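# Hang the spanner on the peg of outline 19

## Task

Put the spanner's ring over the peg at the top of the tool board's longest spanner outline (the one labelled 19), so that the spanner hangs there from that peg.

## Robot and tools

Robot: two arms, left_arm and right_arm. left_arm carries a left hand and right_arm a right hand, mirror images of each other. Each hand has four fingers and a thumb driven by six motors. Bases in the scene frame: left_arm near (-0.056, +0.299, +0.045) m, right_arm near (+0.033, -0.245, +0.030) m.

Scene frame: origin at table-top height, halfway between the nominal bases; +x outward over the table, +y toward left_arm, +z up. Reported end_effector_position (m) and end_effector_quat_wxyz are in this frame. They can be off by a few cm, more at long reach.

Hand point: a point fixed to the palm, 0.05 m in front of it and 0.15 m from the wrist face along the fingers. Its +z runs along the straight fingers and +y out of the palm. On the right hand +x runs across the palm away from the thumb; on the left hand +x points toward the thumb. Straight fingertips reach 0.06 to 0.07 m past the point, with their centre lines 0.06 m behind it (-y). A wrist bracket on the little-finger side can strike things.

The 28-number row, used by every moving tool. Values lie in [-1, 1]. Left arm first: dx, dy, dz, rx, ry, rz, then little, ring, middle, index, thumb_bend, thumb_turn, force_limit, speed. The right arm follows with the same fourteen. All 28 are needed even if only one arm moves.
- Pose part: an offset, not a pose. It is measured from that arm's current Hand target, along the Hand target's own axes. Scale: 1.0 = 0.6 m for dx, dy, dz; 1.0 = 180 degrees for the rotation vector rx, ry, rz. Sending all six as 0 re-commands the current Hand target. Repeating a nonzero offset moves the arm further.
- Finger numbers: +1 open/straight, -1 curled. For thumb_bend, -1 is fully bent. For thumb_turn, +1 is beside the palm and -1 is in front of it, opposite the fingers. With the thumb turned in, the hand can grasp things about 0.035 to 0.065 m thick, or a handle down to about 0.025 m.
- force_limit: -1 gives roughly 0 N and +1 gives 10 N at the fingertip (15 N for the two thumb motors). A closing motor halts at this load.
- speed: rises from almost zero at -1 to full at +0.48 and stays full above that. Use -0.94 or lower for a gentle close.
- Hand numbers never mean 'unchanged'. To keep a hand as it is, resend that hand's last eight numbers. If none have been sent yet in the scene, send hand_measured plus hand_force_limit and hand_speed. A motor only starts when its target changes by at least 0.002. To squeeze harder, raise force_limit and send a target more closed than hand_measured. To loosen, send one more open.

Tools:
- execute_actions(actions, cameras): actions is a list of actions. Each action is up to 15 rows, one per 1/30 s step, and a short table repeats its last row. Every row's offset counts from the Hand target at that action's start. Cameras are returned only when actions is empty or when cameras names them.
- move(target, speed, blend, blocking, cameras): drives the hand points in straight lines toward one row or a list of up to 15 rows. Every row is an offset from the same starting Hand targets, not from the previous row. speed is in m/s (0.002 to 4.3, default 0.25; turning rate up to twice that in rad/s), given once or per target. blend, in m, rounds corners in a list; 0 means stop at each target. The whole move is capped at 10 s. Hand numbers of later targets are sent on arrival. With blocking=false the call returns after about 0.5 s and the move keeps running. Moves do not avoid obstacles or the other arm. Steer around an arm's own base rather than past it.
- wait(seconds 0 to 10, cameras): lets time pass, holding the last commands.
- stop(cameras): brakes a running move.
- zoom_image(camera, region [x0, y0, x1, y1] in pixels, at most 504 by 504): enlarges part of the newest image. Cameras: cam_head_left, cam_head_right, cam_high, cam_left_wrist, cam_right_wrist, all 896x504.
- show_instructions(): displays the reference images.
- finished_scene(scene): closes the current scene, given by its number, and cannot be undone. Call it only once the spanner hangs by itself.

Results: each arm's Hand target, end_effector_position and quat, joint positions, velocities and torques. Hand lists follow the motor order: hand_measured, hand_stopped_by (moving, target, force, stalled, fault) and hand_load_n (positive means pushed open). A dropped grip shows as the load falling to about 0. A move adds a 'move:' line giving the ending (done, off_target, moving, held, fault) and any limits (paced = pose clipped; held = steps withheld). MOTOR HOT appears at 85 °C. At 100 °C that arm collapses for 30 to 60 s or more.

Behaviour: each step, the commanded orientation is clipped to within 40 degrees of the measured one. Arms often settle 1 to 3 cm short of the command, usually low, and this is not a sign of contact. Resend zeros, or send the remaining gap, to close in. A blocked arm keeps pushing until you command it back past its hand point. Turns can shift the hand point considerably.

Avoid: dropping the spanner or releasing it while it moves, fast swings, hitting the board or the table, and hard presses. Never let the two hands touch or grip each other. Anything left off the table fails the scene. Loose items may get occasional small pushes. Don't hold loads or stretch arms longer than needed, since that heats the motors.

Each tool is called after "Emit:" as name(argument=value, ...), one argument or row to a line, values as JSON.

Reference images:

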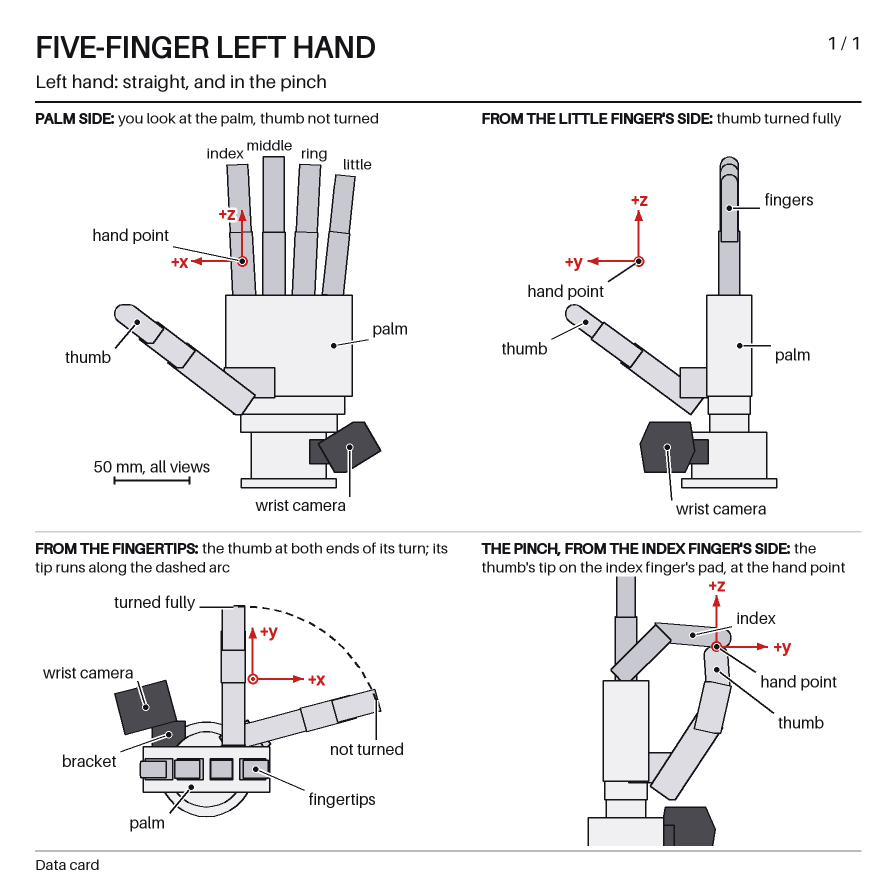

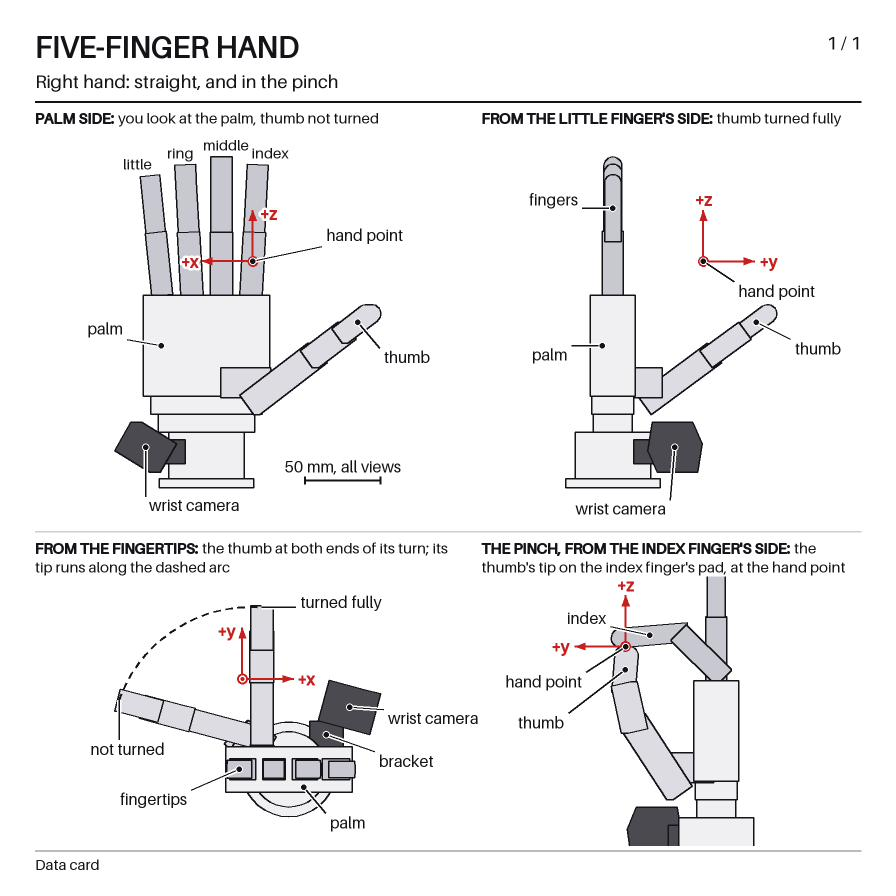

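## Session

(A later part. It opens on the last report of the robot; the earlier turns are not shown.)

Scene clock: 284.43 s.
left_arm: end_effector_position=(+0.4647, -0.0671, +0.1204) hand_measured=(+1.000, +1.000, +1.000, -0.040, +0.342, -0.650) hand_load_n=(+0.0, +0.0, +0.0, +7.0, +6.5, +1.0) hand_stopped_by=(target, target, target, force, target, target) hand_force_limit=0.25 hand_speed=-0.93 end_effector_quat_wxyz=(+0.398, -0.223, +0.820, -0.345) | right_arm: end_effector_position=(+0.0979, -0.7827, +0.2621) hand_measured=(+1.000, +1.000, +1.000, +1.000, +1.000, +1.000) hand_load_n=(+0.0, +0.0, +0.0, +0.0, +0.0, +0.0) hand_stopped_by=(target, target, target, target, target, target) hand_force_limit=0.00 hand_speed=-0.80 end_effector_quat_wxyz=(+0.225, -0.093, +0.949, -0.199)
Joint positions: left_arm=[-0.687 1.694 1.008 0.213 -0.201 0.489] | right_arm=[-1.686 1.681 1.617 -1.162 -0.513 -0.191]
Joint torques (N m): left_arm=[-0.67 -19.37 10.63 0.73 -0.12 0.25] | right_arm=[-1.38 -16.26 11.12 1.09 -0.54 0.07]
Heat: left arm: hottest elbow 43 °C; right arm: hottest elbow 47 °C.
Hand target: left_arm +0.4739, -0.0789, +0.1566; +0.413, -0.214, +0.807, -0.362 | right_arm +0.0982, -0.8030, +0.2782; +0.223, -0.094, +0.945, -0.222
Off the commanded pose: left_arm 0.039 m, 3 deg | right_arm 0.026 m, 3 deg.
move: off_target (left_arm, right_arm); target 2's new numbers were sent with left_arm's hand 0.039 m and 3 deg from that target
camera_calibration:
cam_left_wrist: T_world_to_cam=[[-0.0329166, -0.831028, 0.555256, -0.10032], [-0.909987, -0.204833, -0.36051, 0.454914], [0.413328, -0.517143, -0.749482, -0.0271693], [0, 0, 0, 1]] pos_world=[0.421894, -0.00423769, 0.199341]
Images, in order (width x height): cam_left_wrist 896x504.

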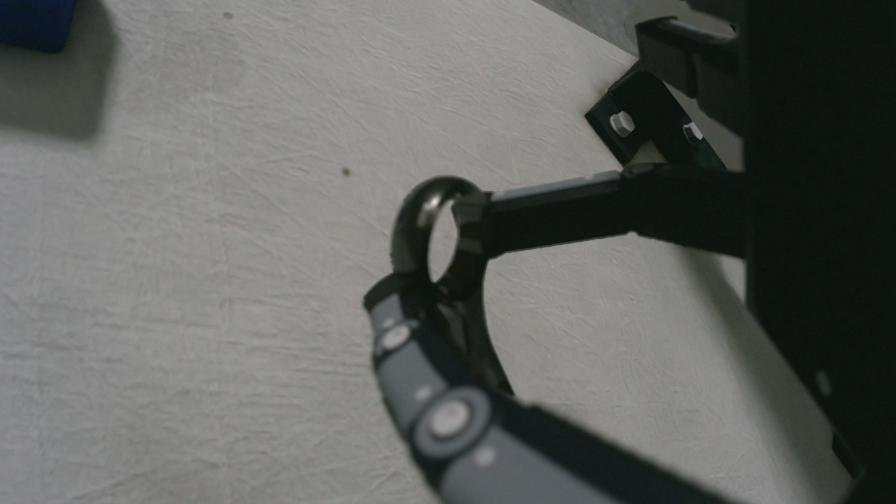

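Emit:
move(
  target=[
    [-0.0037,-0.0573,-0.0278,0,-0.0234,0.0442,1,1,1,-0.315,0.34,-0.65,0.25,-0.93,0,0,0,0,0,0,1,1,1,1,1,1,0,-0.8],
    [0.0042,-0.1135,-0.0558,0,-0.0467,0.0883,1,1,1,-0.318,0.34,-0.65,0.25,-0.93,0,0,0,0,0,0,1,1,1,1,1,1,0,-0.8],
  ],
  speed=0.045,
  cameras=["cam_left_wrist"],
)

Scene clock: 295.53 s.
left_arm: end_effector_position=(+0.4351, -0.0930, +0.1714) hand_measured=(+1.000, +1.000, +1.000, -0.040, +0.342, -0.650) hand_load_n=(+0.0, +0.0, +0.0, +6.5, +6.5, +0.5) hand_stopped_by=(target, target, target, force, target, target) hand_force_limit=0.25 hand_speed=-0.93 end_effector_quat_wxyz=(+0.498, -0.127, +0.818, -0.260) | right_arm: end_effector_position=(+0.0979, -0.7827, +0.2621) hand_measured=(+1.000, +1.000, +1.000, +1.000, +1.000, +1.000) hand_load_n=(+0.0, +0.0, +0.0, +0.0, +0.0, -0.5) hand_stopped_by=(target, target, target, target, target, target) hand_force_limit=0.00 hand_speed=-0.80 end_effector_quat_wxyz=(+0.225, -0.093, +0.949, -0.199)
Joint positions: left_arm=[-0.85 1.641 1.033 0.181 -0.47 0.731] | right_arm=[-1.686 1.681 1.617 -1.162 -0.513 -0.191]
Joint torques (N m): left_arm=[-0.56 -18.96 13.04 0.7 -0.22 0.28] | right_arm=[-1.38 -16.26 11.22 1.02 -0.56 0.06]
Heat: left arm: hottest elbow 44 °C; right arm: hottest elbow 47 °C.
Hand target: left_arm +0.4481, -0.1109, +0.2205; +0.517, -0.127, +0.797, -0.285 | right_arm +0.0982, -0.8030, +0.2782; +0.223, -0.094, +0.945, -0.222
Off the commanded pose: left_arm 0.054 m, 4 deg | right_arm 0.026 m, 3 deg.
move: off_target (left_arm, right_arm); target 2's new numbers were sent with left_arm's hand 0.054 m and 4 deg from that target
camera_calibration:
cam_left_wrist: T_world_to_cam=[[-0.13645, -0.94187, 0.307022, -0.0738347], [-0.821261, -0.0657662, -0.566749, 0.450773], [0.553996, -0.329478, -0.764548, -0.0313543], [0, 0, 0, 1]] pos_world=[0.377498, -0.0502276, 0.254172]
Images, in order (width x height): cam_left_wrist 896x504.

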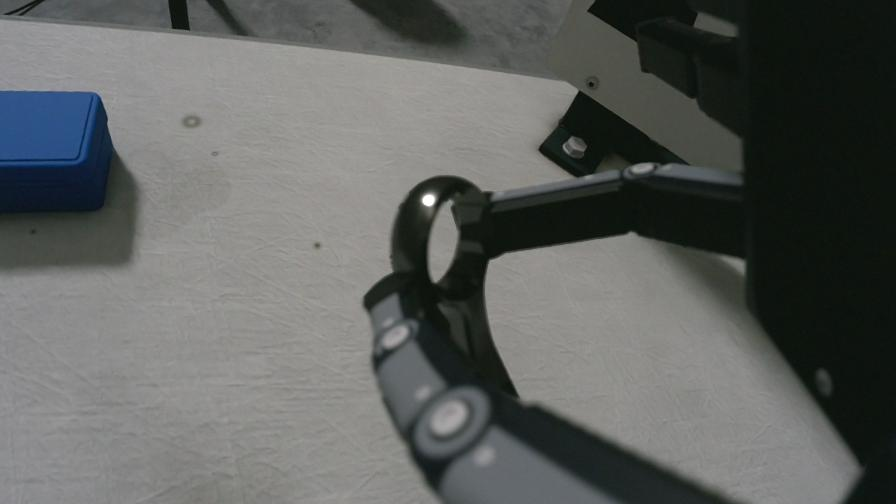

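Emit:
move(
  target=[
    [-0.0047,-0.0547,-0.026,0,-0.0234,0.0442,1,1,1,-0.321,0.34,-0.65,0.25,-0.93,0,0,0,0,0,0,1,1,1,1,1,1,0,-0.8],
    [-0.0022,-0.1167,-0.0553,0,-0.0467,0.0883,1,1,1,-0.324,0.34,-0.65,0.25,-0.93,0,0,0,0,0,0,1,1,1,1,1,1,0,-0.8],
  ],
  speed=0.05,
  cameras=[],
)

Scene clock: 303.83 s.
left_arm: end_effector_position=(+0.3998, -0.1333, +0.2349) hand_measured=(+1.000, +1.000, +1.000, -0.040, +0.342, -0.650) hand_load_n=(+0.0, +0.0, +0.0, +7.0, +6.0, +1.0) hand_stopped_by=(target, target, target, force, target, target) hand_force_limit=0.25 hand_speed=-0.93 end_effector_quat_wxyz=(+0.589, -0.025, +0.789, -0.175) | right_arm: end_effector_position=(+0.0979, -0.7827, +0.2621) hand_measured=(+1.000, +1.000, +1.000, +1.000, +1.000, +1.000) hand_load_n=(+0.0, +0.0, +0.0, +0.0, +0.0, +0.0) hand_stopped_by=(target, target, target, target, target, target) hand_force_limit=0.00 hand_speed=-0.80 end_effector_quat_wxyz=(+0.225, -0.093, +0.949, -0.199)
Joint positions: left_arm=[-1.019 1.636 1.1 0.202 -0.722 1.026] | right_arm=[-1.686 1.681 1.617 -1.162 -0.513 -0.191]
Joint torques (N m): left_arm=[-0.5 -16.21 13.74 2.19 -0.3 0.3] | right_arm=[-1.55 -16.21 11.19 1.01 -0.53 0.08]
Heat: left arm: hottest elbow 46 °C; right arm: hottest elbow 47 °C.
Hand target: left_arm +0.4124, -0.1557, +0.2723; +0.609, -0.036, +0.767, -0.201 | right_arm +0.0982, -0.8030, +0.2782; +0.223, -0.094, +0.945, -0.222
Off the commanded pose: left_arm 0.046 m, 5 deg | right_arm 0.026 m, 3 deg.
move: off_target (left_arm, right_arm); target 2's new numbers were sent with left_arm's hand 0.046 m and 5 deg from that target
No camera images: "cameras" was empty.

Emit:
move(
  target=[
    [0.0102,-0.1055,-0.0498,0,-0.0467,0.0883,1,1,1,-0.327,0.34,-0.65,0.25,-0.93,0,0,0,0,0,0,1,1,1,1,1,1,0,-0.8],
    [-0.0185,-0.1712,-0.081,0,-0.0726,0.1374,1,1,1,-0.33,0.34,-0.65,0.25,-0.93,0,0,0,0,0,0,1,1,1,1,1,1,0,-0.8],
  ],
  speed=0.05,
  cameras=["cam_left_wrist", "cam_head_right"],
)

Scene clock: 314.37 s.
left_arm: end_effector_position=(+0.3454, -0.2150, +0.3008) hand_measured=(+1.000, +1.000, +1.000, -0.040, +0.342, -0.650) hand_load_n=(+0.0, +0.0, +0.0, +6.5, +6.0, +1.5) hand_stopped_by=(target, target, target, force, target, target) hand_force_limit=0.25 hand_speed=-0.93 end_effector_quat_wxyz=(+0.705, +0.123, +0.697, -0.044) | right_arm: end_effector_position=(+0.0979, -0.7827, +0.2621) hand_measured=(+1.000, +1.000, +1.000, +1.000, +1.000, +1.000) hand_load_n=(+0.0, +0.0, +0.0, +0.0, +0.0, +0.0) hand_stopped_by=(target, target, target, target, target, target) hand_force_limit=0.00 hand_speed=-0.80 end_effector_quat_wxyz=(+0.225, -0.093, +0.949, -0.199)
Joint positions: left_arm=[-1.224 1.787 1.22 0.565 -0.975 1.682] | right_arm=[-1.686 1.681 1.617 -1.162 -0.513 -0.191]
Joint torques (N m): left_arm=[-0.56 -17.44 13.45 2.04 -0.09 0.34] | right_arm=[-1.44 -16.21 11.18 1.06 -0.55 0.08]
Heat: left arm: hottest elbow 49 °C; right arm: hottest elbow 48 °C.
Hand target: left_arm +0.3497, -0.2338, +0.3274; +0.720, +0.106, +0.683, -0.061 | right_arm +0.0982, -0.8030, +0.2782; +0.223, -0.094, +0.945, -0.222
Off the commanded pose: left_arm 0.033 m, 4 deg | right_arm 0.026 m, 3 deg.
move: off_target (left_arm, right_arm); target 2's new numbers were sent with left_arm's hand 0.033 m and 4 deg from that target
camera_calibration:
cam_left_wrist: T_world_to_cam=[[-0.16991, -0.90892, -0.380781, -0.0151984], [-0.40795, 0.41661, -0.812411, 0.477289], [0.897055, 0.0173026, -0.441581, -0.063913], [0, 0, 0, 1]] pos_world=[0.249461, -0.211552, 0.353745]
Images, in order (width x height): cam_head_right 896x504, cam_left_wrist 896x504.

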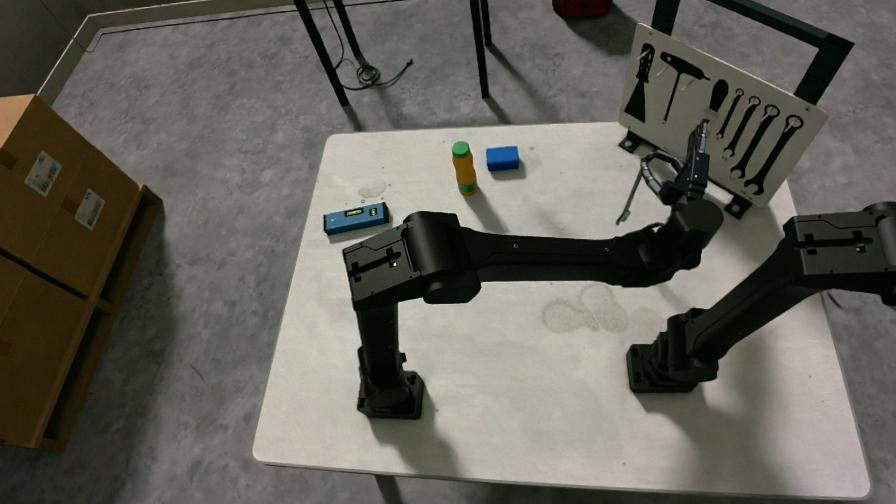

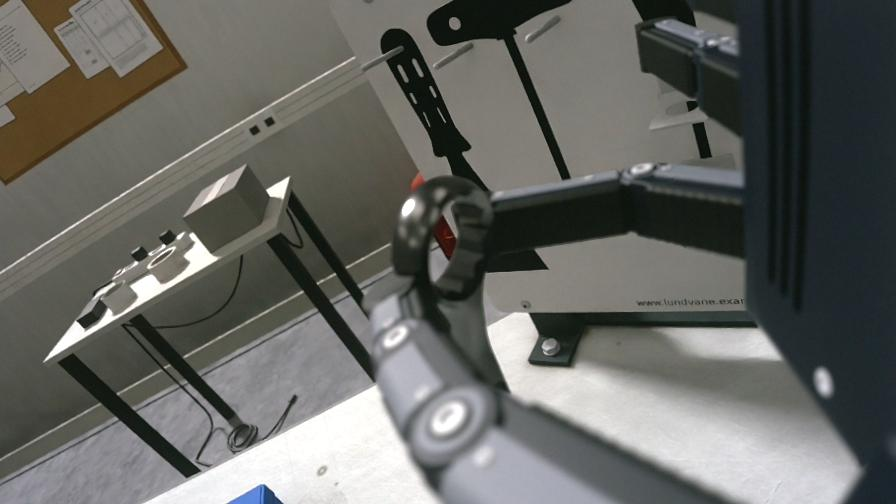

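Emit:
move(
  target=[-0.0892,-0.1837,-0.0278,0.467,-0.002,-0.031,1,1,1,-0.333,0.34,-0.65,0.25,-0.93,0,0,0,0,0,0,1,1,1,1,1,1,0,-0.8],
  speed=0.11,
  cameras=["cam_left_wrist", "cam_head_right"],
)

Scene clock: 330.07 s.
left_arm: end_effector_position=(+0.2903, -0.3271, +0.3367) hand_measured=(+1.000, +1.000, +1.000, -0.040, +0.342, -0.650) hand_load_n=(+0.0, +0.0, +0.0, +6.5, +6.0, +1.0) hand_stopped_by=(target, target, target, force, target, target) hand_force_limit=0.25 hand_speed=-0.93 end_effector_quat_wxyz=(+0.441, +0.533, +0.487, -0.533) | right_arm: end_effector_position=(+0.0979, -0.7827, +0.2621) hand_measured=(+1.000, +1.000, +1.000, +1.000, +1.000, +1.000) hand_load_n=(+0.0, +0.0, +0.0, -0.5, +0.0, +0.0) hand_stopped_by=(target, target, target, target, target, target) hand_force_limit=0.00 hand_speed=-0.80 end_effector_quat_wxyz=(+0.225, -0.093, +0.949, -0.199)
Joint positions: left_arm=[-0.946 1.633 1.184 0.39 0.775 1.563] | right_arm=[-1.686 1.681 1.617 -1.162 -0.513 -0.191]
Joint torques (N m): left_arm=[0.56 -16.32 14.57 0.94 0.17 0.11] | right_arm=[-1.67 -16.38 11.17 0.99 -0.54 0.07]
Heat: left arm: hottest elbow 51 °C; right arm: hottest elbow 48 °C.
Hand target: left_arm +0.3045, -0.3399, +0.3721; +0.462, +0.530, +0.469, -0.535 | right_arm +0.0982, -0.8030, +0.2782; +0.223, -0.094, +0.945, -0.222
Off the commanded pose: left_arm 0.040 m, 3 deg | right_arm 0.026 m, 3 deg.
move: off_target (left_arm, right_arm)
camera_calibration:
cam_left_wrist: T_world_to_cam=[[-0.968745, 0.096275, -0.228614, 0.396689], [0.245674, 0.499858, -0.830534, 0.374267], [0.0343149, -0.86074, -0.507887, -0.0112144], [0, 0, 0, 1]] pos_world=[0.292727, -0.234924, 0.395834]
Images, in order (width x height): cam_head_right 896x504, cam_left_wrist 896x504.

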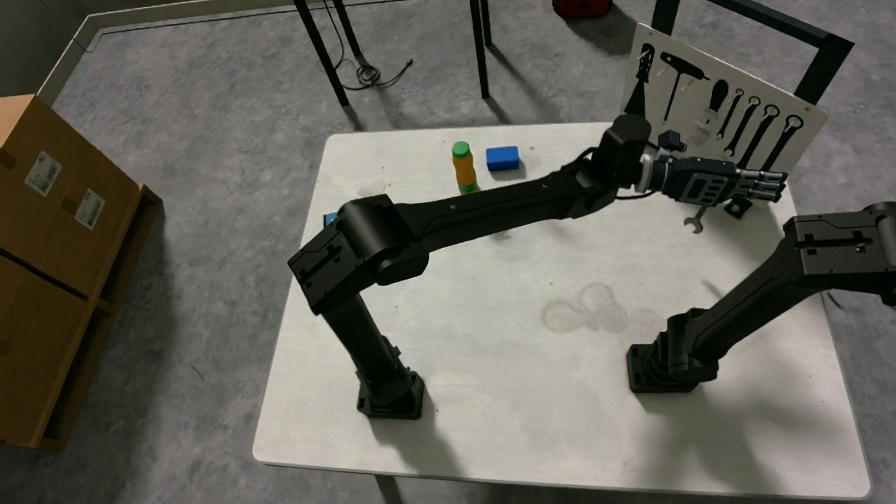

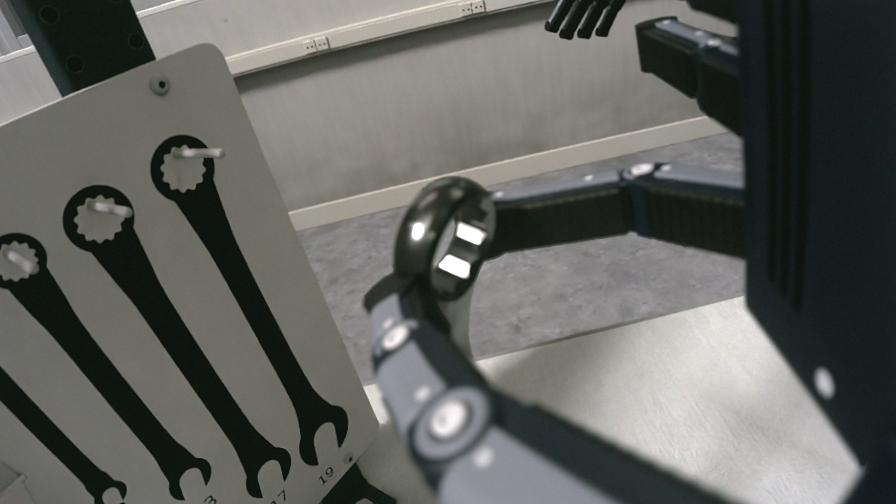

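Emit:
move(
  target=[-0.024,0.0702,0.0832,0,0,0,1,1,1,-0.336,0.34,-0.65,0.25,-0.93,0,0,0,0,0,0,1,1,1,1,1,1,0,-0.8],
  speed=0.06,
  cameras=["cam_left_wrist"],
)

Emit:
zoom_image(
  camera="cam_left_wrist",
  region=[200, 60, 560, 360],
)

Scene clock: 339.20 s.
left_arm: end_effector_position=(+0.3308, -0.3803, +0.3486) hand_measured=(+1.000, +1.000, +1.000, -0.040, +0.342, -0.650) hand_load_n=(+0.0, +0.0, +0.0, +6.5, +6.0, +1.0) hand_stopped_by=(target, target, target, force, target, target) hand_force_limit=0.25 hand_speed=-0.93 end_effector_quat_wxyz=(+0.442, +0.531, +0.489, -0.532) | right_arm: end_effector_position=(+0.0979, -0.7827, +0.2621) hand_measured=(+1.000, +1.000, +1.000, +1.000, +1.000, +1.000) hand_load_n=(+0.0, +0.0, +0.0, +0.0, -0.5, +0.0) hand_stopped_by=(target, target, target, target, target, target) hand_force_limit=0.00 hand_speed=-0.80 end_effector_quat_wxyz=(+0.225, -0.093, +0.949, -0.199)
Joint positions: left_arm=[-0.946 1.779 1.415 0.303 0.77 1.562] | right_arm=[-1.686 1.681 1.617 -1.162 -0.513 -0.191]
Joint torques (N m): left_arm=[-0.15 -19.08 15.15 0.91 0.07 0.12] | right_arm=[-1.55 -16.38 11.15 1.11 -0.54 0.07]
Heat: left arm: hottest elbow 52 °C; right arm: hottest elbow 48 °C.
Hand target: left_arm +0.3398, -0.3951, +0.3859; +0.462, +0.530, +0.469, -0.535 | right_arm +0.0982, -0.8030, +0.2782; +0.223, -0.094, +0.945, -0.222
Off the commanded pose: left_arm 0.041 m, 3 deg | right_arm 0.026 m, 3 deg.
move: off_target (left_arm, right_arm)
camera_calibration:
cam_left_wrist: T_world_to_cam=[[-0.969721, 0.0914801, -0.226436, 0.441488], [0.241271, 0.502448, -0.830261, 0.403153], [0.0378201, -0.859754, -0.509306, -0.0525424], [0, 0, 0, 1]] pos_world=[0.332838, -0.288124, 0.407931]
Images, in order (width x height): cam_left_wrist 896x504.

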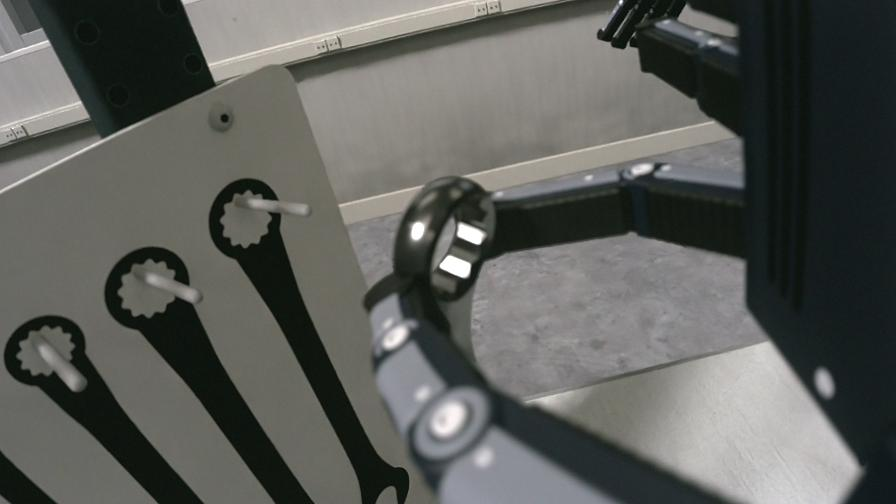

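Scaled by 1.400 from the camera's 896x504 image, which has a finer 1280x720 frame.

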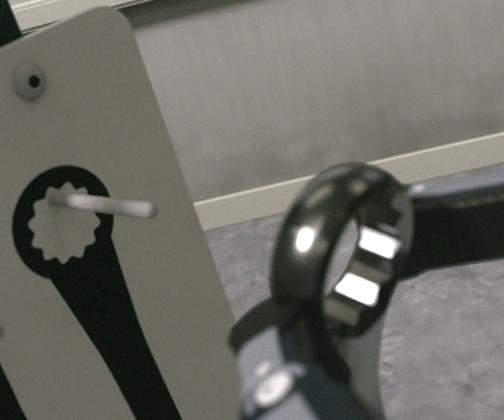

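Emit:
move(
  target=[0,0.0187,0.0431,0,0,0,1,1,1,-0.339,0.34,-0.65,0.25,-0.93,0,0,0,0,0,0,1,1,1,1,1,1,0,-0.8],
  speed=0.04,
  cameras=["cam_left_wrist"],
)

Emit:
zoom_image(
  camera="cam_left_wrist",
  region=[240, 100, 560, 340],
)

Scene clock: 361.20 s.
left_arm: end_effector_position=(+0.3413, -0.4055, +0.3465) hand_measured=(+1.000, +1.000, +1.000, -0.040, +0.342, -0.650) hand_load_n=(+0.0, +0.0, +0.0, +6.5, +6.0, +1.0) hand_stopped_by=(target, target, target, force, target, target) hand_force_limit=0.25 hand_speed=-0.93 end_effector_quat_wxyz=(+0.441, +0.531, +0.491, -0.531) | right_arm: end_effector_position=(+0.0979, -0.7827, +0.2621) hand_measured=(+1.000, +1.000, +1.000, +1.000, +1.000, +1.000) hand_load_n=(+0.0, +0.0, +0.0, +0.0, +0.0, +0.0) hand_stopped_by=(target, target, target, target, target, target) hand_force_limit=0.00 hand_speed=-0.80 end_effector_quat_wxyz=(+0.225, -0.093, +0.949, -0.199)
Joint positions: left_arm=[-0.957 1.845 1.506 0.275 0.755 1.561] | right_arm=[-1.686 1.681 1.617 -1.162 -0.513 -0.191]
Joint torques (N m): left_arm=[-0.56 -20.48 15.47 0.94 0.04 0.13] | right_arm=[-1.61 -16.38 11.19 1.05 -0.54 0.07]
Heat: left arm: hottest elbow 60 °C; right arm: hottest elbow 48 °C.
Hand target: left_arm +0.3474, -0.4221, +0.3857; +0.462, +0.530, +0.469, -0.535 | right_arm +0.0982, -0.8030, +0.2782; +0.223, -0.094, +0.945, -0.222
Off the commanded pose: left_arm 0.043 m, 4 deg | right_arm 0.026 m, 3 deg.
move: off_target (left_arm, right_arm)
camera_calibration:
cam_left_wrist: T_world_to_cam=[[-0.97035, 0.0888647, -0.224774, 0.452109], [0.238366, 0.505824, -0.82905, 0.413439], [0.0400227, -0.858048, -0.512008, -0.0747256], [0, 0, 0, 1]] pos_world=[0.343144, -0.313422, 0.406124]
Images, in order (width x height): cam_left_wrist 896x504.

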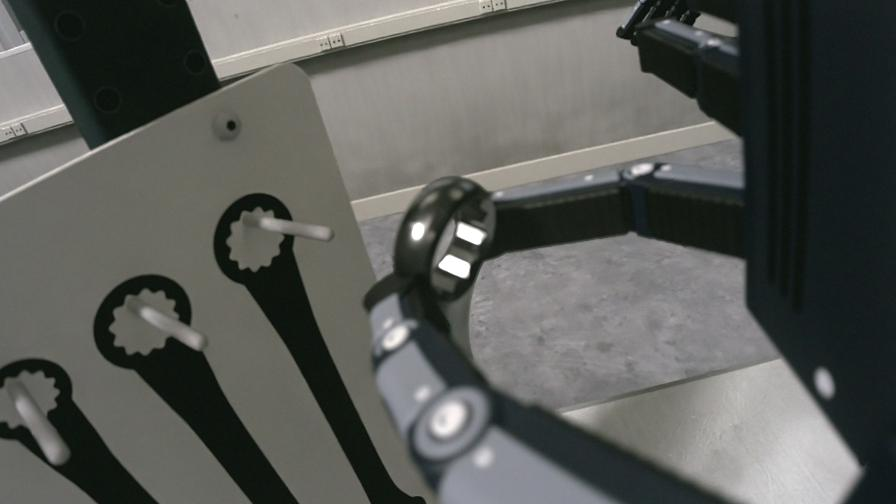

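Scaled by 1.575 from the camera's 896x504 image, which has a finer 1280x720 frame.

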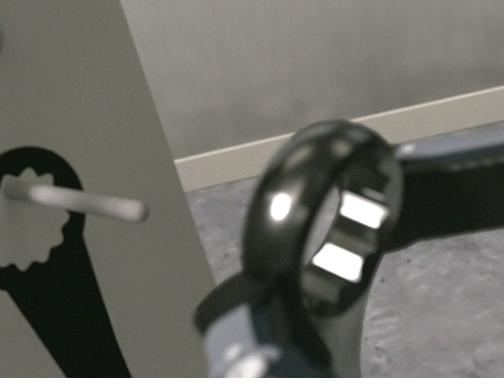

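Emit:
move(
  target=[0.0045,0.0405,0.0295,0,0,0,1,1,1,-0.342,0.34,-0.65,0.25,-0.93,0,0,0,0,0,0,1,1,1,1,1,1,0,-0.8],
  speed=0.03,
  cameras=["cam_left_wrist"],
)

Emit:
zoom_image(
  camera="cam_left_wrist",
  region=[300, 120, 560, 320],
)

Scene clock: 375.37 s.
left_arm: end_effector_position=(+0.3580, -0.4300, +0.3446) hand_measured=(+1.000, +1.000, +1.000, -0.040, +0.342, -0.650) hand_load_n=(+0.0, +0.0, +0.0, +6.5, +6.0, +0.5) hand_stopped_by=(target, target, target, force, target, target) hand_force_limit=0.25 hand_speed=-0.93 end_effector_quat_wxyz=(+0.440, +0.532, +0.490, -0.532) | right_arm: end_effector_position=(+0.0979, -0.7827, +0.2621) hand_measured=(+1.000, +1.000, +1.000, +1.000, +1.000, +1.000) hand_load_n=(+0.0, +0.0, +0.0, +0.0, +0.0, +0.0) hand_stopped_by=(target, target, target, target, target, target) hand_force_limit=0.00 hand_speed=-0.80 end_effector_quat_wxyz=(+0.225, -0.093, +0.949, -0.199)
Joint positions: left_arm=[-0.957 1.922 1.616 0.244 0.76 1.561] | right_arm=[-1.686 1.681 1.617 -1.162 -0.513 -0.191]
Joint torques (N m): left_arm=[0.26 -21.48 15.65 0.95 0.17 0.13] | right_arm=[-1.38 -16.26 11.18 1.07 -0.53 0.07]
Heat: left arm: hottest elbow 61 °C; right arm: hottest elbow 48 °C.
Hand target: left_arm +0.3691, -0.4429, +0.3828; +0.462, +0.530, +0.469, -0.535 | right_arm +0.0982, -0.8030, +0.2782; +0.223, -0.094, +0.945, -0.222
Off the commanded pose: left_arm 0.042 m, 3 deg | right_arm 0.026 m, 3 deg.
move: off_target (left_arm, right_arm)
camera_calibration:
cam_left_wrist: T_world_to_cam=[[-0.969853, 0.0930117, -0.225241, 0.47184], [0.240967, 0.503806, -0.829527, 0.418726], [0.0363219, -0.858795, -0.511031, -0.0968545], [0, 0, 0, 1]] pos_world=[0.360234, -0.338022, 0.404127]
Images, in order (width x height): cam_left_wrist 896x504.

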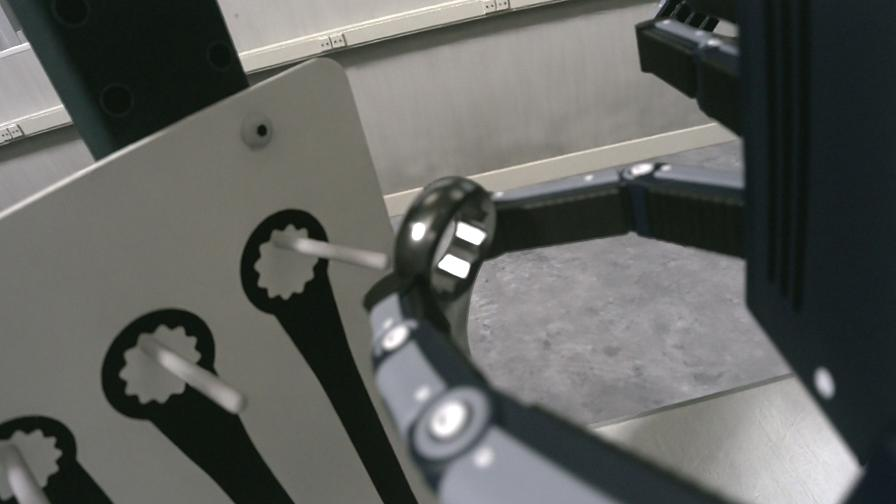

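Scaled by 1.938 from the camera's 896x504 image, which has a finer 1280x720 frame.

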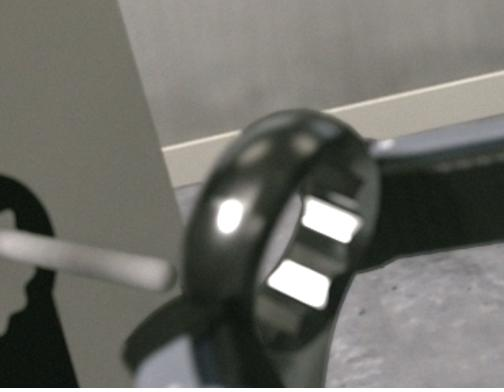

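Emit:
move(
  target=[0.0,0.0177,-0.0058,0,0,0,1,1,1,-0.345,0.34,-0.65,0.25,-0.93,0,0,0,0,0,0,1,1,1,1,1,1,0,-0.8],
  speed=0.03,
  cameras=["cam_left_wrist"],
)

Emit:
zoom_image(
  camera="cam_left_wrist",
  region=[300, 120, 560, 320],
)

Scene clock: 383.40 s.
left_arm: end_effector_position=(+0.3669, -0.4295, +0.3452) hand_measured=(+1.000, +1.000, +1.000, -0.040, +0.342, -0.650) hand_load_n=(+0.0, +0.0, +0.0, +6.5, +6.0, +1.0) hand_stopped_by=(target, target, target, force, target, target) hand_force_limit=0.25 hand_speed=-0.93 end_effector_quat_wxyz=(+0.440, +0.532, +0.489, -0.533) | right_arm: end_effector_position=(+0.0979, -0.7827, +0.2621) hand_measured=(+1.000, +1.000, +1.000, +1.000, +1.000, +1.000) hand_load_n=(+0.0, +0.0, +0.0, +0.0, +0.0, +0.0) hand_stopped_by=(target, target, target, target, target, target) hand_force_limit=0.00 hand_speed=-0.80 end_effector_quat_wxyz=(+0.225, -0.093, +0.949, -0.199)
Joint positions: left_arm=[-0.945 1.935 1.636 0.237 0.775 1.561] | right_arm=[-1.686 1.681 1.617 -1.162 -0.513 -0.191]
Joint torques (N m): left_arm=[0.62 -21.71 15.61 0.92 0.18 0.13] | right_arm=[-1.49 -16.32 11.17 1.01 -0.55 0.07]
Heat: left arm: hottest elbow 61 °C; right arm: hottest elbow 48 °C.
Hand target: left_arm +0.3800, -0.4410, +0.3826; +0.462, +0.530, +0.469, -0.535 | right_arm +0.0982, -0.8030, +0.2782; +0.223, -0.094, +0.945, -0.222
Off the commanded pose: left_arm 0.041 m, 3 deg | right_arm 0.026 m, 3 deg.
move: off_target (left_arm, right_arm)
camera_calibration:
cam_left_wrist: T_world_to_cam=[[-0.96967, 0.0953133, -0.225068, 0.481452], [0.242053, 0.502262, -0.830146, 0.415955], [0.0339189, -0.859446, -0.510099, -0.0961254], [0, 0, 0, 1]] pos_world=[0.369427, -0.337422, 0.404629]
Images, in order (width x height): cam_left_wrist 896x504.

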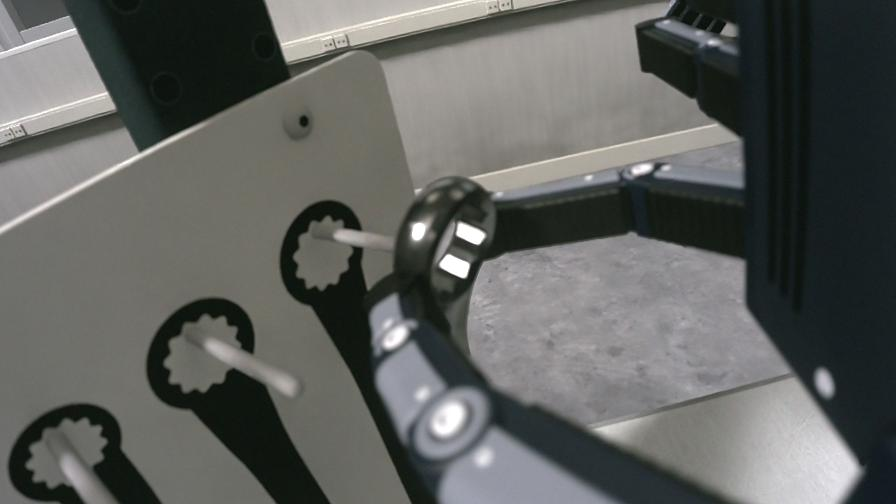

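Scaled by 1.938 from the camera's 896x504 image, which has a finer 1280x720 frame.

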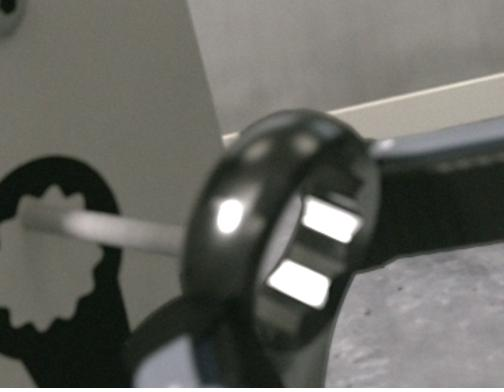

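Emit:
move(
  target=[0.0047,0.024,0.0153,0,0,0,1,1,1,-0.348,0.34,-0.65,0.25,-0.93,0,0,0,0,0,0,1,1,1,1,1,1,0,-0.8],
  speed=0.02,
  cameras=["cam_left_wrist"],
)

Emit:
zoom_image(
  camera="cam_left_wrist",
  region=[300, 120, 560, 320],
)

Scene clock: 392.13 s.
left_arm: end_effector_position=(+0.3786, -0.4415, +0.3417) hand_measured=(+1.000, +1.000, +1.000, -0.040, +0.342, -0.650) hand_load_n=(+0.0, +0.0, +0.0, +6.5, +6.0, +1.0) hand_stopped_by=(target, target, target, force, target, target) hand_force_limit=0.25 hand_speed=-0.93 end_effector_quat_wxyz=(+0.439, +0.533, +0.488, -0.534) | right_arm: end_effector_position=(+0.0979, -0.7827, +0.2621) hand_measured=(+1.000, +1.000, +1.000, +1.000, +1.000, +1.000) hand_load_n=(+0.0, +0.0, +0.0, +0.0, +0.0, +0.0) hand_stopped_by=(target, target, target, target, target, target) hand_force_limit=0.00 hand_speed=-0.80 end_effector_quat_wxyz=(+0.225, -0.093, +0.949, -0.199)
Joint positions: left_arm=[-0.941 1.981 1.699 0.219 0.78 1.561] | right_arm=[-1.686 1.681 1.617 -1.162 -0.513 -0.191]
Joint torques (N m): left_arm=[0.67 -22.77 15.77 0.91 0.17 0.13] | right_arm=[-1.44 -16.32 11.17 1.09 -0.54 0.08]
Heat: left arm: hottest elbow 61 °C; right arm: hottest elbow 48 °C.
Hand target: left_arm +0.3931, -0.4519, +0.3799; +0.462, +0.530, +0.468, -0.535 | right_arm +0.0982, -0.8030, +0.2782; +0.223, -0.094, +0.945, -0.222
Off the commanded pose: left_arm 0.042 m, 3 deg | right_arm 0.026 m, 3 deg.
move: off_target (left_arm, right_arm)
camera_calibration:
cam_left_wrist: T_world_to_cam=[[-0.969658, 0.0972082, -0.224306, 0.493694], [0.242371, 0.502071, -0.830169, 0.416017], [0.0319186, -0.859346, -0.510398, -0.107709], [0, 0, 0, 1]] pos_world=[0.381322, -0.349421, 0.401129]
Images, in order (width x height): cam_left_wrist 896x504.

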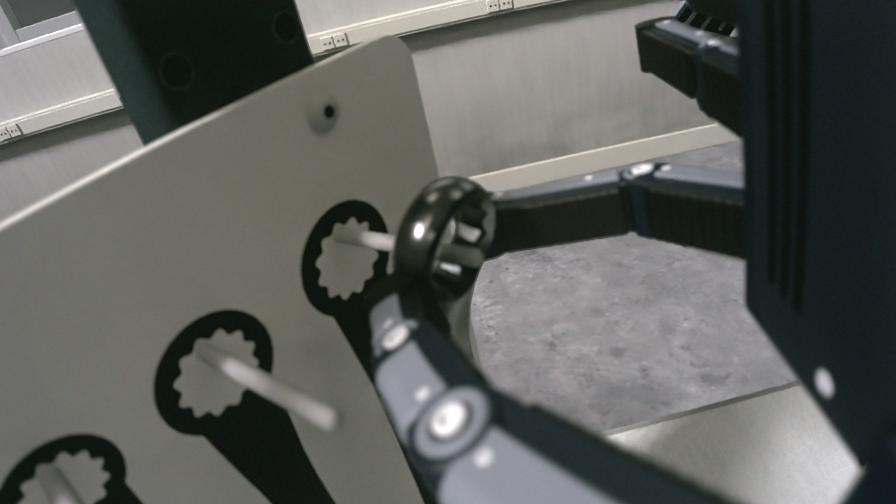

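Scaled by 1.938 from the camera's 896x504 image, which has a finer 1280x720 frame.

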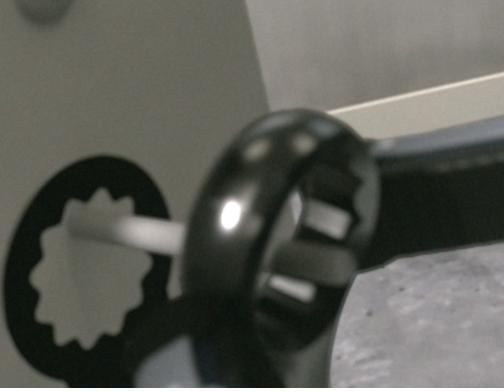

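Emit:
move(
  target=[0.0,0.023,0.012,0,0,0,1,1,1,-0.351,0.34,-0.65,0.25,-0.93,0,0,0,0,0,0,1,1,1,1,1,1,0,-0.8],
  speed=0.02,
  cameras=["cam_left_wrist"],
)

Emit:
zoom_image(
  camera="cam_left_wrist",
  region=[300, 120, 560, 320],
)

Scene clock: 396.10 s.
left_arm: end_effector_position=(+0.3909, -0.4514, +0.3417) hand_measured=(+1.000, +1.000, +1.000, -0.040, +0.342, -0.650) hand_load_n=(+0.0, +0.0, +0.0, +6.5, +6.0, +1.0) hand_stopped_by=(target, target, target, force, target, target) hand_force_limit=0.25 hand_speed=-0.93 end_effector_quat_wxyz=(+0.439, +0.533, +0.488, -0.534) | right_arm: end_effector_position=(+0.0979, -0.7827, +0.2621) hand_measured=(+1.000, +1.000, +1.000, +1.000, +1.000, +1.000) hand_load_n=(+0.0, +0.0, +0.0, +0.0, +0.0, +0.0) hand_stopped_by=(target, target, target, target, target, target) hand_force_limit=0.00 hand_speed=-0.80 end_effector_quat_wxyz=(+0.225, -0.093, +0.949, -0.199)
Joint positions: left_arm=[-0.935 2.022 1.764 0.196 0.788 1.561] | right_arm=[-1.686 1.681 1.617 -1.162 -0.513 -0.191]
Joint torques (N m): left_arm=[0.73 -23.41 15.83 0.9 0.13 0.13] | right_arm=[-1.44 -16.21 11.17 1.07 -0.53 0.05]
Heat: left arm: hottest elbow 61 °C; right arm: hottest elbow 48 °C.
Hand target: left_arm +0.4059, -0.4609, +0.3793; +0.462, +0.530, +0.469, -0.535 | right_arm +0.0982, -0.8030, +0.2782; +0.223, -0.094, +0.945, -0.222
Off the commanded pose: left_arm 0.042 m, 3 deg | right_arm 0.026 m, 3 deg.
move: off_target (left_arm, right_arm)
camera_calibration:
cam_left_wrist: T_world_to_cam=[[-0.969532, 0.0985927, -0.224247, 0.507069], [0.243055, 0.501226, -0.83048, 0.417403], [0.0305191, -0.859681, -0.509918, -0.116339], [0, 0, 0, 1]] pos_world=[0.393718, -0.359221, 0.40103]
Images, in order (width x height): cam_left_wrist 896x504.

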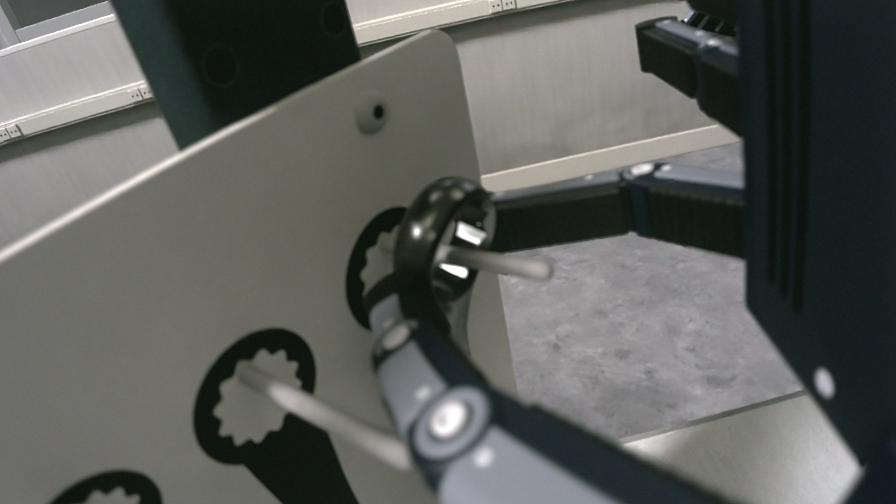

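Scaled by 1.938 from the camera's 896x504 image, which has a finer 1280x720 frame.

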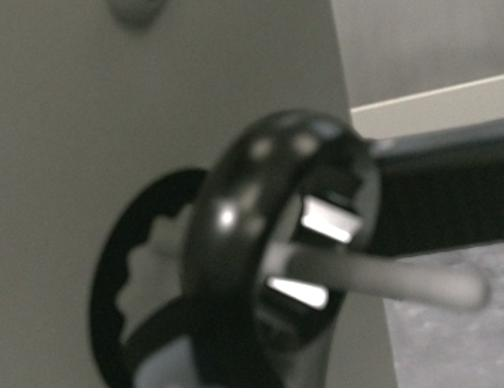

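Emit:
execute_actions(
  actions=[
    [[0,0,0,0,0,0,1,1,1,0.1,0.34,-0.65,0.25,-0.8,0,0,0,0,0,0,1,1,1,1,1,1,0,-0.8]],
    [[0,0,0,0,0,0,1,1,1,0.1,0.34,-0.65,0.25,-0.8,0,0,0,0,0,0,1,1,1,1,1,1,0,-0.8]],
    [[0,0,0,0,0,0,1,1,1,0.1,0.34,-0.65,0.25,-0.8,0,0,0,0,0,0,1,1,1,1,1,1,0,-0.8]],
  ],
  cameras=["cam_left_wrist"],
)

Scene clock: 402.00 s.
left_arm: end_effector_position=(+0.3939, -0.4537, +0.3580) hand_measured=(+1.000, +1.000, +1.000, +0.100, +0.340, -0.650) hand_load_n=(+0.5, +0.0, +0.0, +0.0, +0.5, +0.0) hand_stopped_by=(target, target, target, target, target, target) hand_force_limit=0.25 hand_speed=-0.80 end_effector_quat_wxyz=(+0.449, +0.532, +0.479, -0.535) | right_arm: end_effector_position=(+0.0979, -0.7827, +0.2621) hand_measured=(+1.000, +1.000, +1.000, +1.000, +1.000, +1.000) hand_load_n=(+0.0, +0.0, +0.0, +0.0, +0.0, -0.5) hand_stopped_by=(target, target, target, target, target, target) hand_force_limit=0.00 hand_speed=-0.80 end_effector_quat_wxyz=(+0.225, -0.093, +0.949, -0.199)
Joint positions: left_arm=[-0.934 2.022 1.79 0.195 0.788 1.561] | right_arm=[-1.686 1.681 1.617 -1.162 -0.513 -0.191]
Joint torques (N m): left_arm=[0.56 -22.89 14.63 0.76 0.11 0.13] | right_arm=[-1.49 -16.26 11.19 1.09 -0.53 0.08]
Heat: left arm: hottest elbow 62 °C; right arm: hottest elbow 48 °C.
Hand target: left_arm +0.4058, -0.4610, +0.3794; +0.462, +0.530, +0.469, -0.535 | right_arm +0.0982, -0.8030, +0.2782; +0.223, -0.094, +0.945, -0.222
Off the commanded pose: left_arm 0.026 m, 2 deg | right_arm 0.026 m, 3 deg.
Step readings (end_effector_position of left_arm | right_arm):
0: (+0.3909, -0.4514, +0.3419) | (+0.0979, -0.7827, +0.2621)
1: (+0.3909, -0.4514, +0.3419) | (+0.0979, -0.7827, +0.2621)
2: (+0.3909, -0.4514, +0.3419) | (+0.0979, -0.7827, +0.2621)
4: (+0.3909, -0.4514, +0.3419) | (+0.0979, -0.7827, +0.2621)
8: (+0.3914, -0.4516, +0.3437) | (+0.0979, -0.7827, +0.2621)
15: (+0.3937, -0.4535, +0.3566) | (+0.0979, -0.7827, +0.2621)
16: (+0.3938, -0.4536, +0.3575) | (+0.0979, -0.7827, +0.2621)
17: (+0.3939, -0.4537, +0.3580) | (+0.0979, -0.7827, +0.2621)
19: (+0.3939, -0.4537, +0.3580) | (+0.0979, -0.7827, +0.2621)
23: (+0.3939, -0.4537, +0.3580) | (+0.0979, -0.7827, +0.2621)
30: (+0.3939, -0.4537, +0.3580) | (+0.0979, -0.7827, +0.2621)
31: (+0.3939, -0.4537, +0.3580) | (+0.0979, -0.7827, +0.2621)
32: (+0.3939, -0.4537, +0.3580) | (+0.0979, -0.7827, +0.2621)
34: (+0.3939, -0.4537, +0.3580) | (+0.0979, -0.7827, +0.2621)
38: (+0.3939, -0.4537, +0.3580) | (+0.0979, -0.7827, +0.2621)
45: (+0.3939, -0.4537, +0.3580) | (+0.0979, -0.7827, +0.2621)
camera_calibration:
cam_left_wrist: T_world_to_cam=[[-0.966005, 0.0926047, -0.24137, 0.515938], [0.255504, 0.484297, -0.836764, 0.421056], [0.0394068, -0.869989, -0.491494, -0.124887], [0, 0, 0, 1]] pos_world=[0.395739, -0.360345, 0.415475]
Images, in order (width x height): cam_left_wrist 896x504.

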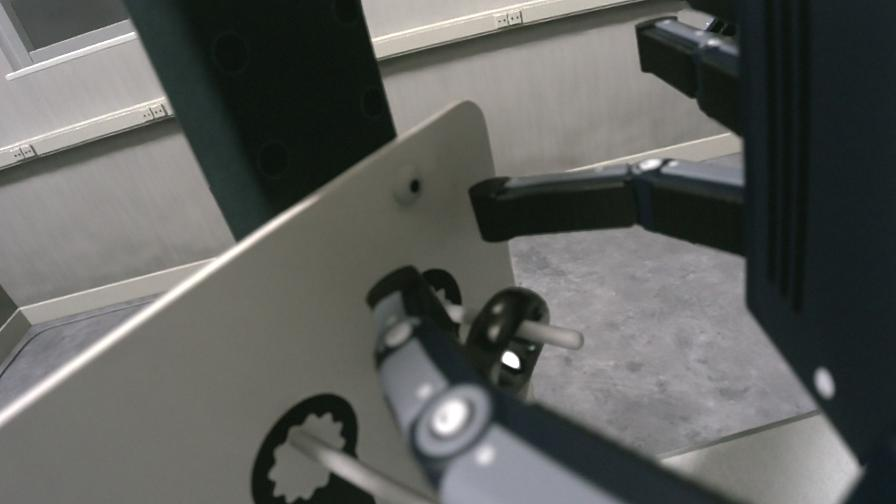

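Emit:
move(
  target=[
    [-0.0417,0,0,0,0,0,1,1,1,0.6,0.34,-0.65,0.25,-0.6,0,0,0,0,0,0,1,1,1,1,1,1,0,-0.8],
    [-0.0417,-0.116,-0.07,0,0,0,1,1,1,0.6,0.34,-0.65,0.25,-0.6,0,0,0,0,0,0,1,1,1,1,1,1,0,-0.8],
  ],
  speed=[0.04,0.08],
  cameras=["cam_left_wrist"],
)

Scene clock: 408.17 s.
left_arm: end_effector_position=(+0.3485, -0.4128, +0.3805) hand_measured=(+1.000, +1.000, +1.000, +0.600, +0.340, -0.650) hand_load_n=(+0.0, +0.0, +0.0, +0.0, +0.0, +0.0) hand_stopped_by=(target, target, target, target, target, target) hand_force_limit=0.25 hand_speed=-0.60 end_effector_quat_wxyz=(+0.446, +0.531, +0.486, -0.532) | right_arm: end_effector_position=(+0.0979, -0.7827, +0.2621) hand_measured=(+1.000, +1.000, +1.000, +1.000, +1.000, +1.000) hand_load_n=(+0.0, +0.0, +0.0, -0.5, +0.0, +0.0) hand_stopped_by=(target, target, target, target, target, target) hand_force_limit=0.00 hand_speed=-0.80 end_effector_quat_wxyz=(+0.225, -0.093, +0.949, -0.199)
Joint positions: left_arm=[-0.954 1.846 1.59 0.207 0.761 1.561] | right_arm=[-1.686 1.681 1.617 -1.162 -0.513 -0.191]
Joint torques (N m): left_arm=[-0.26 -24 9.47 2.04 0.03 0.13] | right_arm=[-1.38 -16.32 11.14 1.05 -0.54 0.07]
Heat: left arm: hottest elbow 62 °C; right arm: hottest elbow 48 °C.
Hand target: left_arm +0.3428, -0.4100, +0.4054; +0.462, +0.530, +0.469, -0.535 | right_arm +0.0982, -0.8030, +0.2782; +0.223, -0.094, +0.945, -0.222
Off the commanded pose: left_arm 0.026 m, 3 deg | right_arm 0.026 m, 3 deg.
move: off_target (left_arm, right_arm)
camera_calibration:
cam_left_wrist: T_world_to_cam=[[-0.968217, 0.0881765, -0.234053, 0.469889], [0.246489, 0.495095, -0.833141, 0.437922], [0.0424147, -0.864353, -0.501094, -0.0716017], [0, 0, 0, 1]] pos_world=[0.350049, -0.320135, 0.438951]
Images, in order (width x height): cam_left_wrist 896x504.

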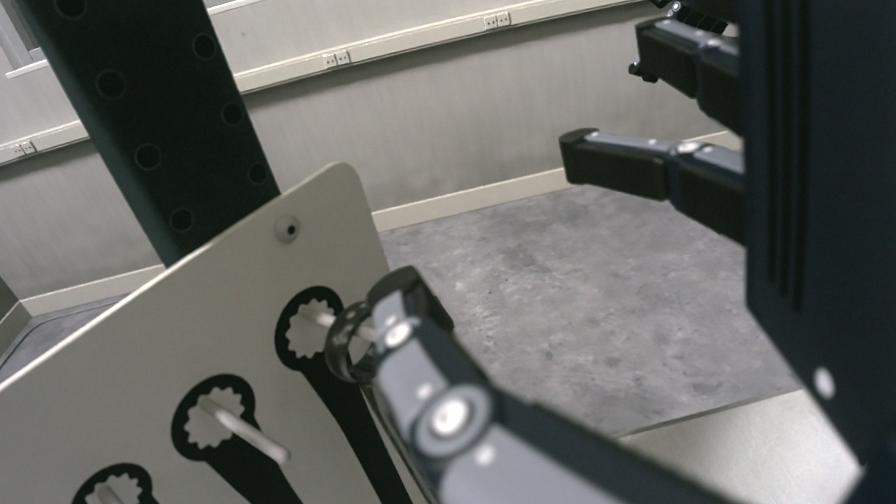

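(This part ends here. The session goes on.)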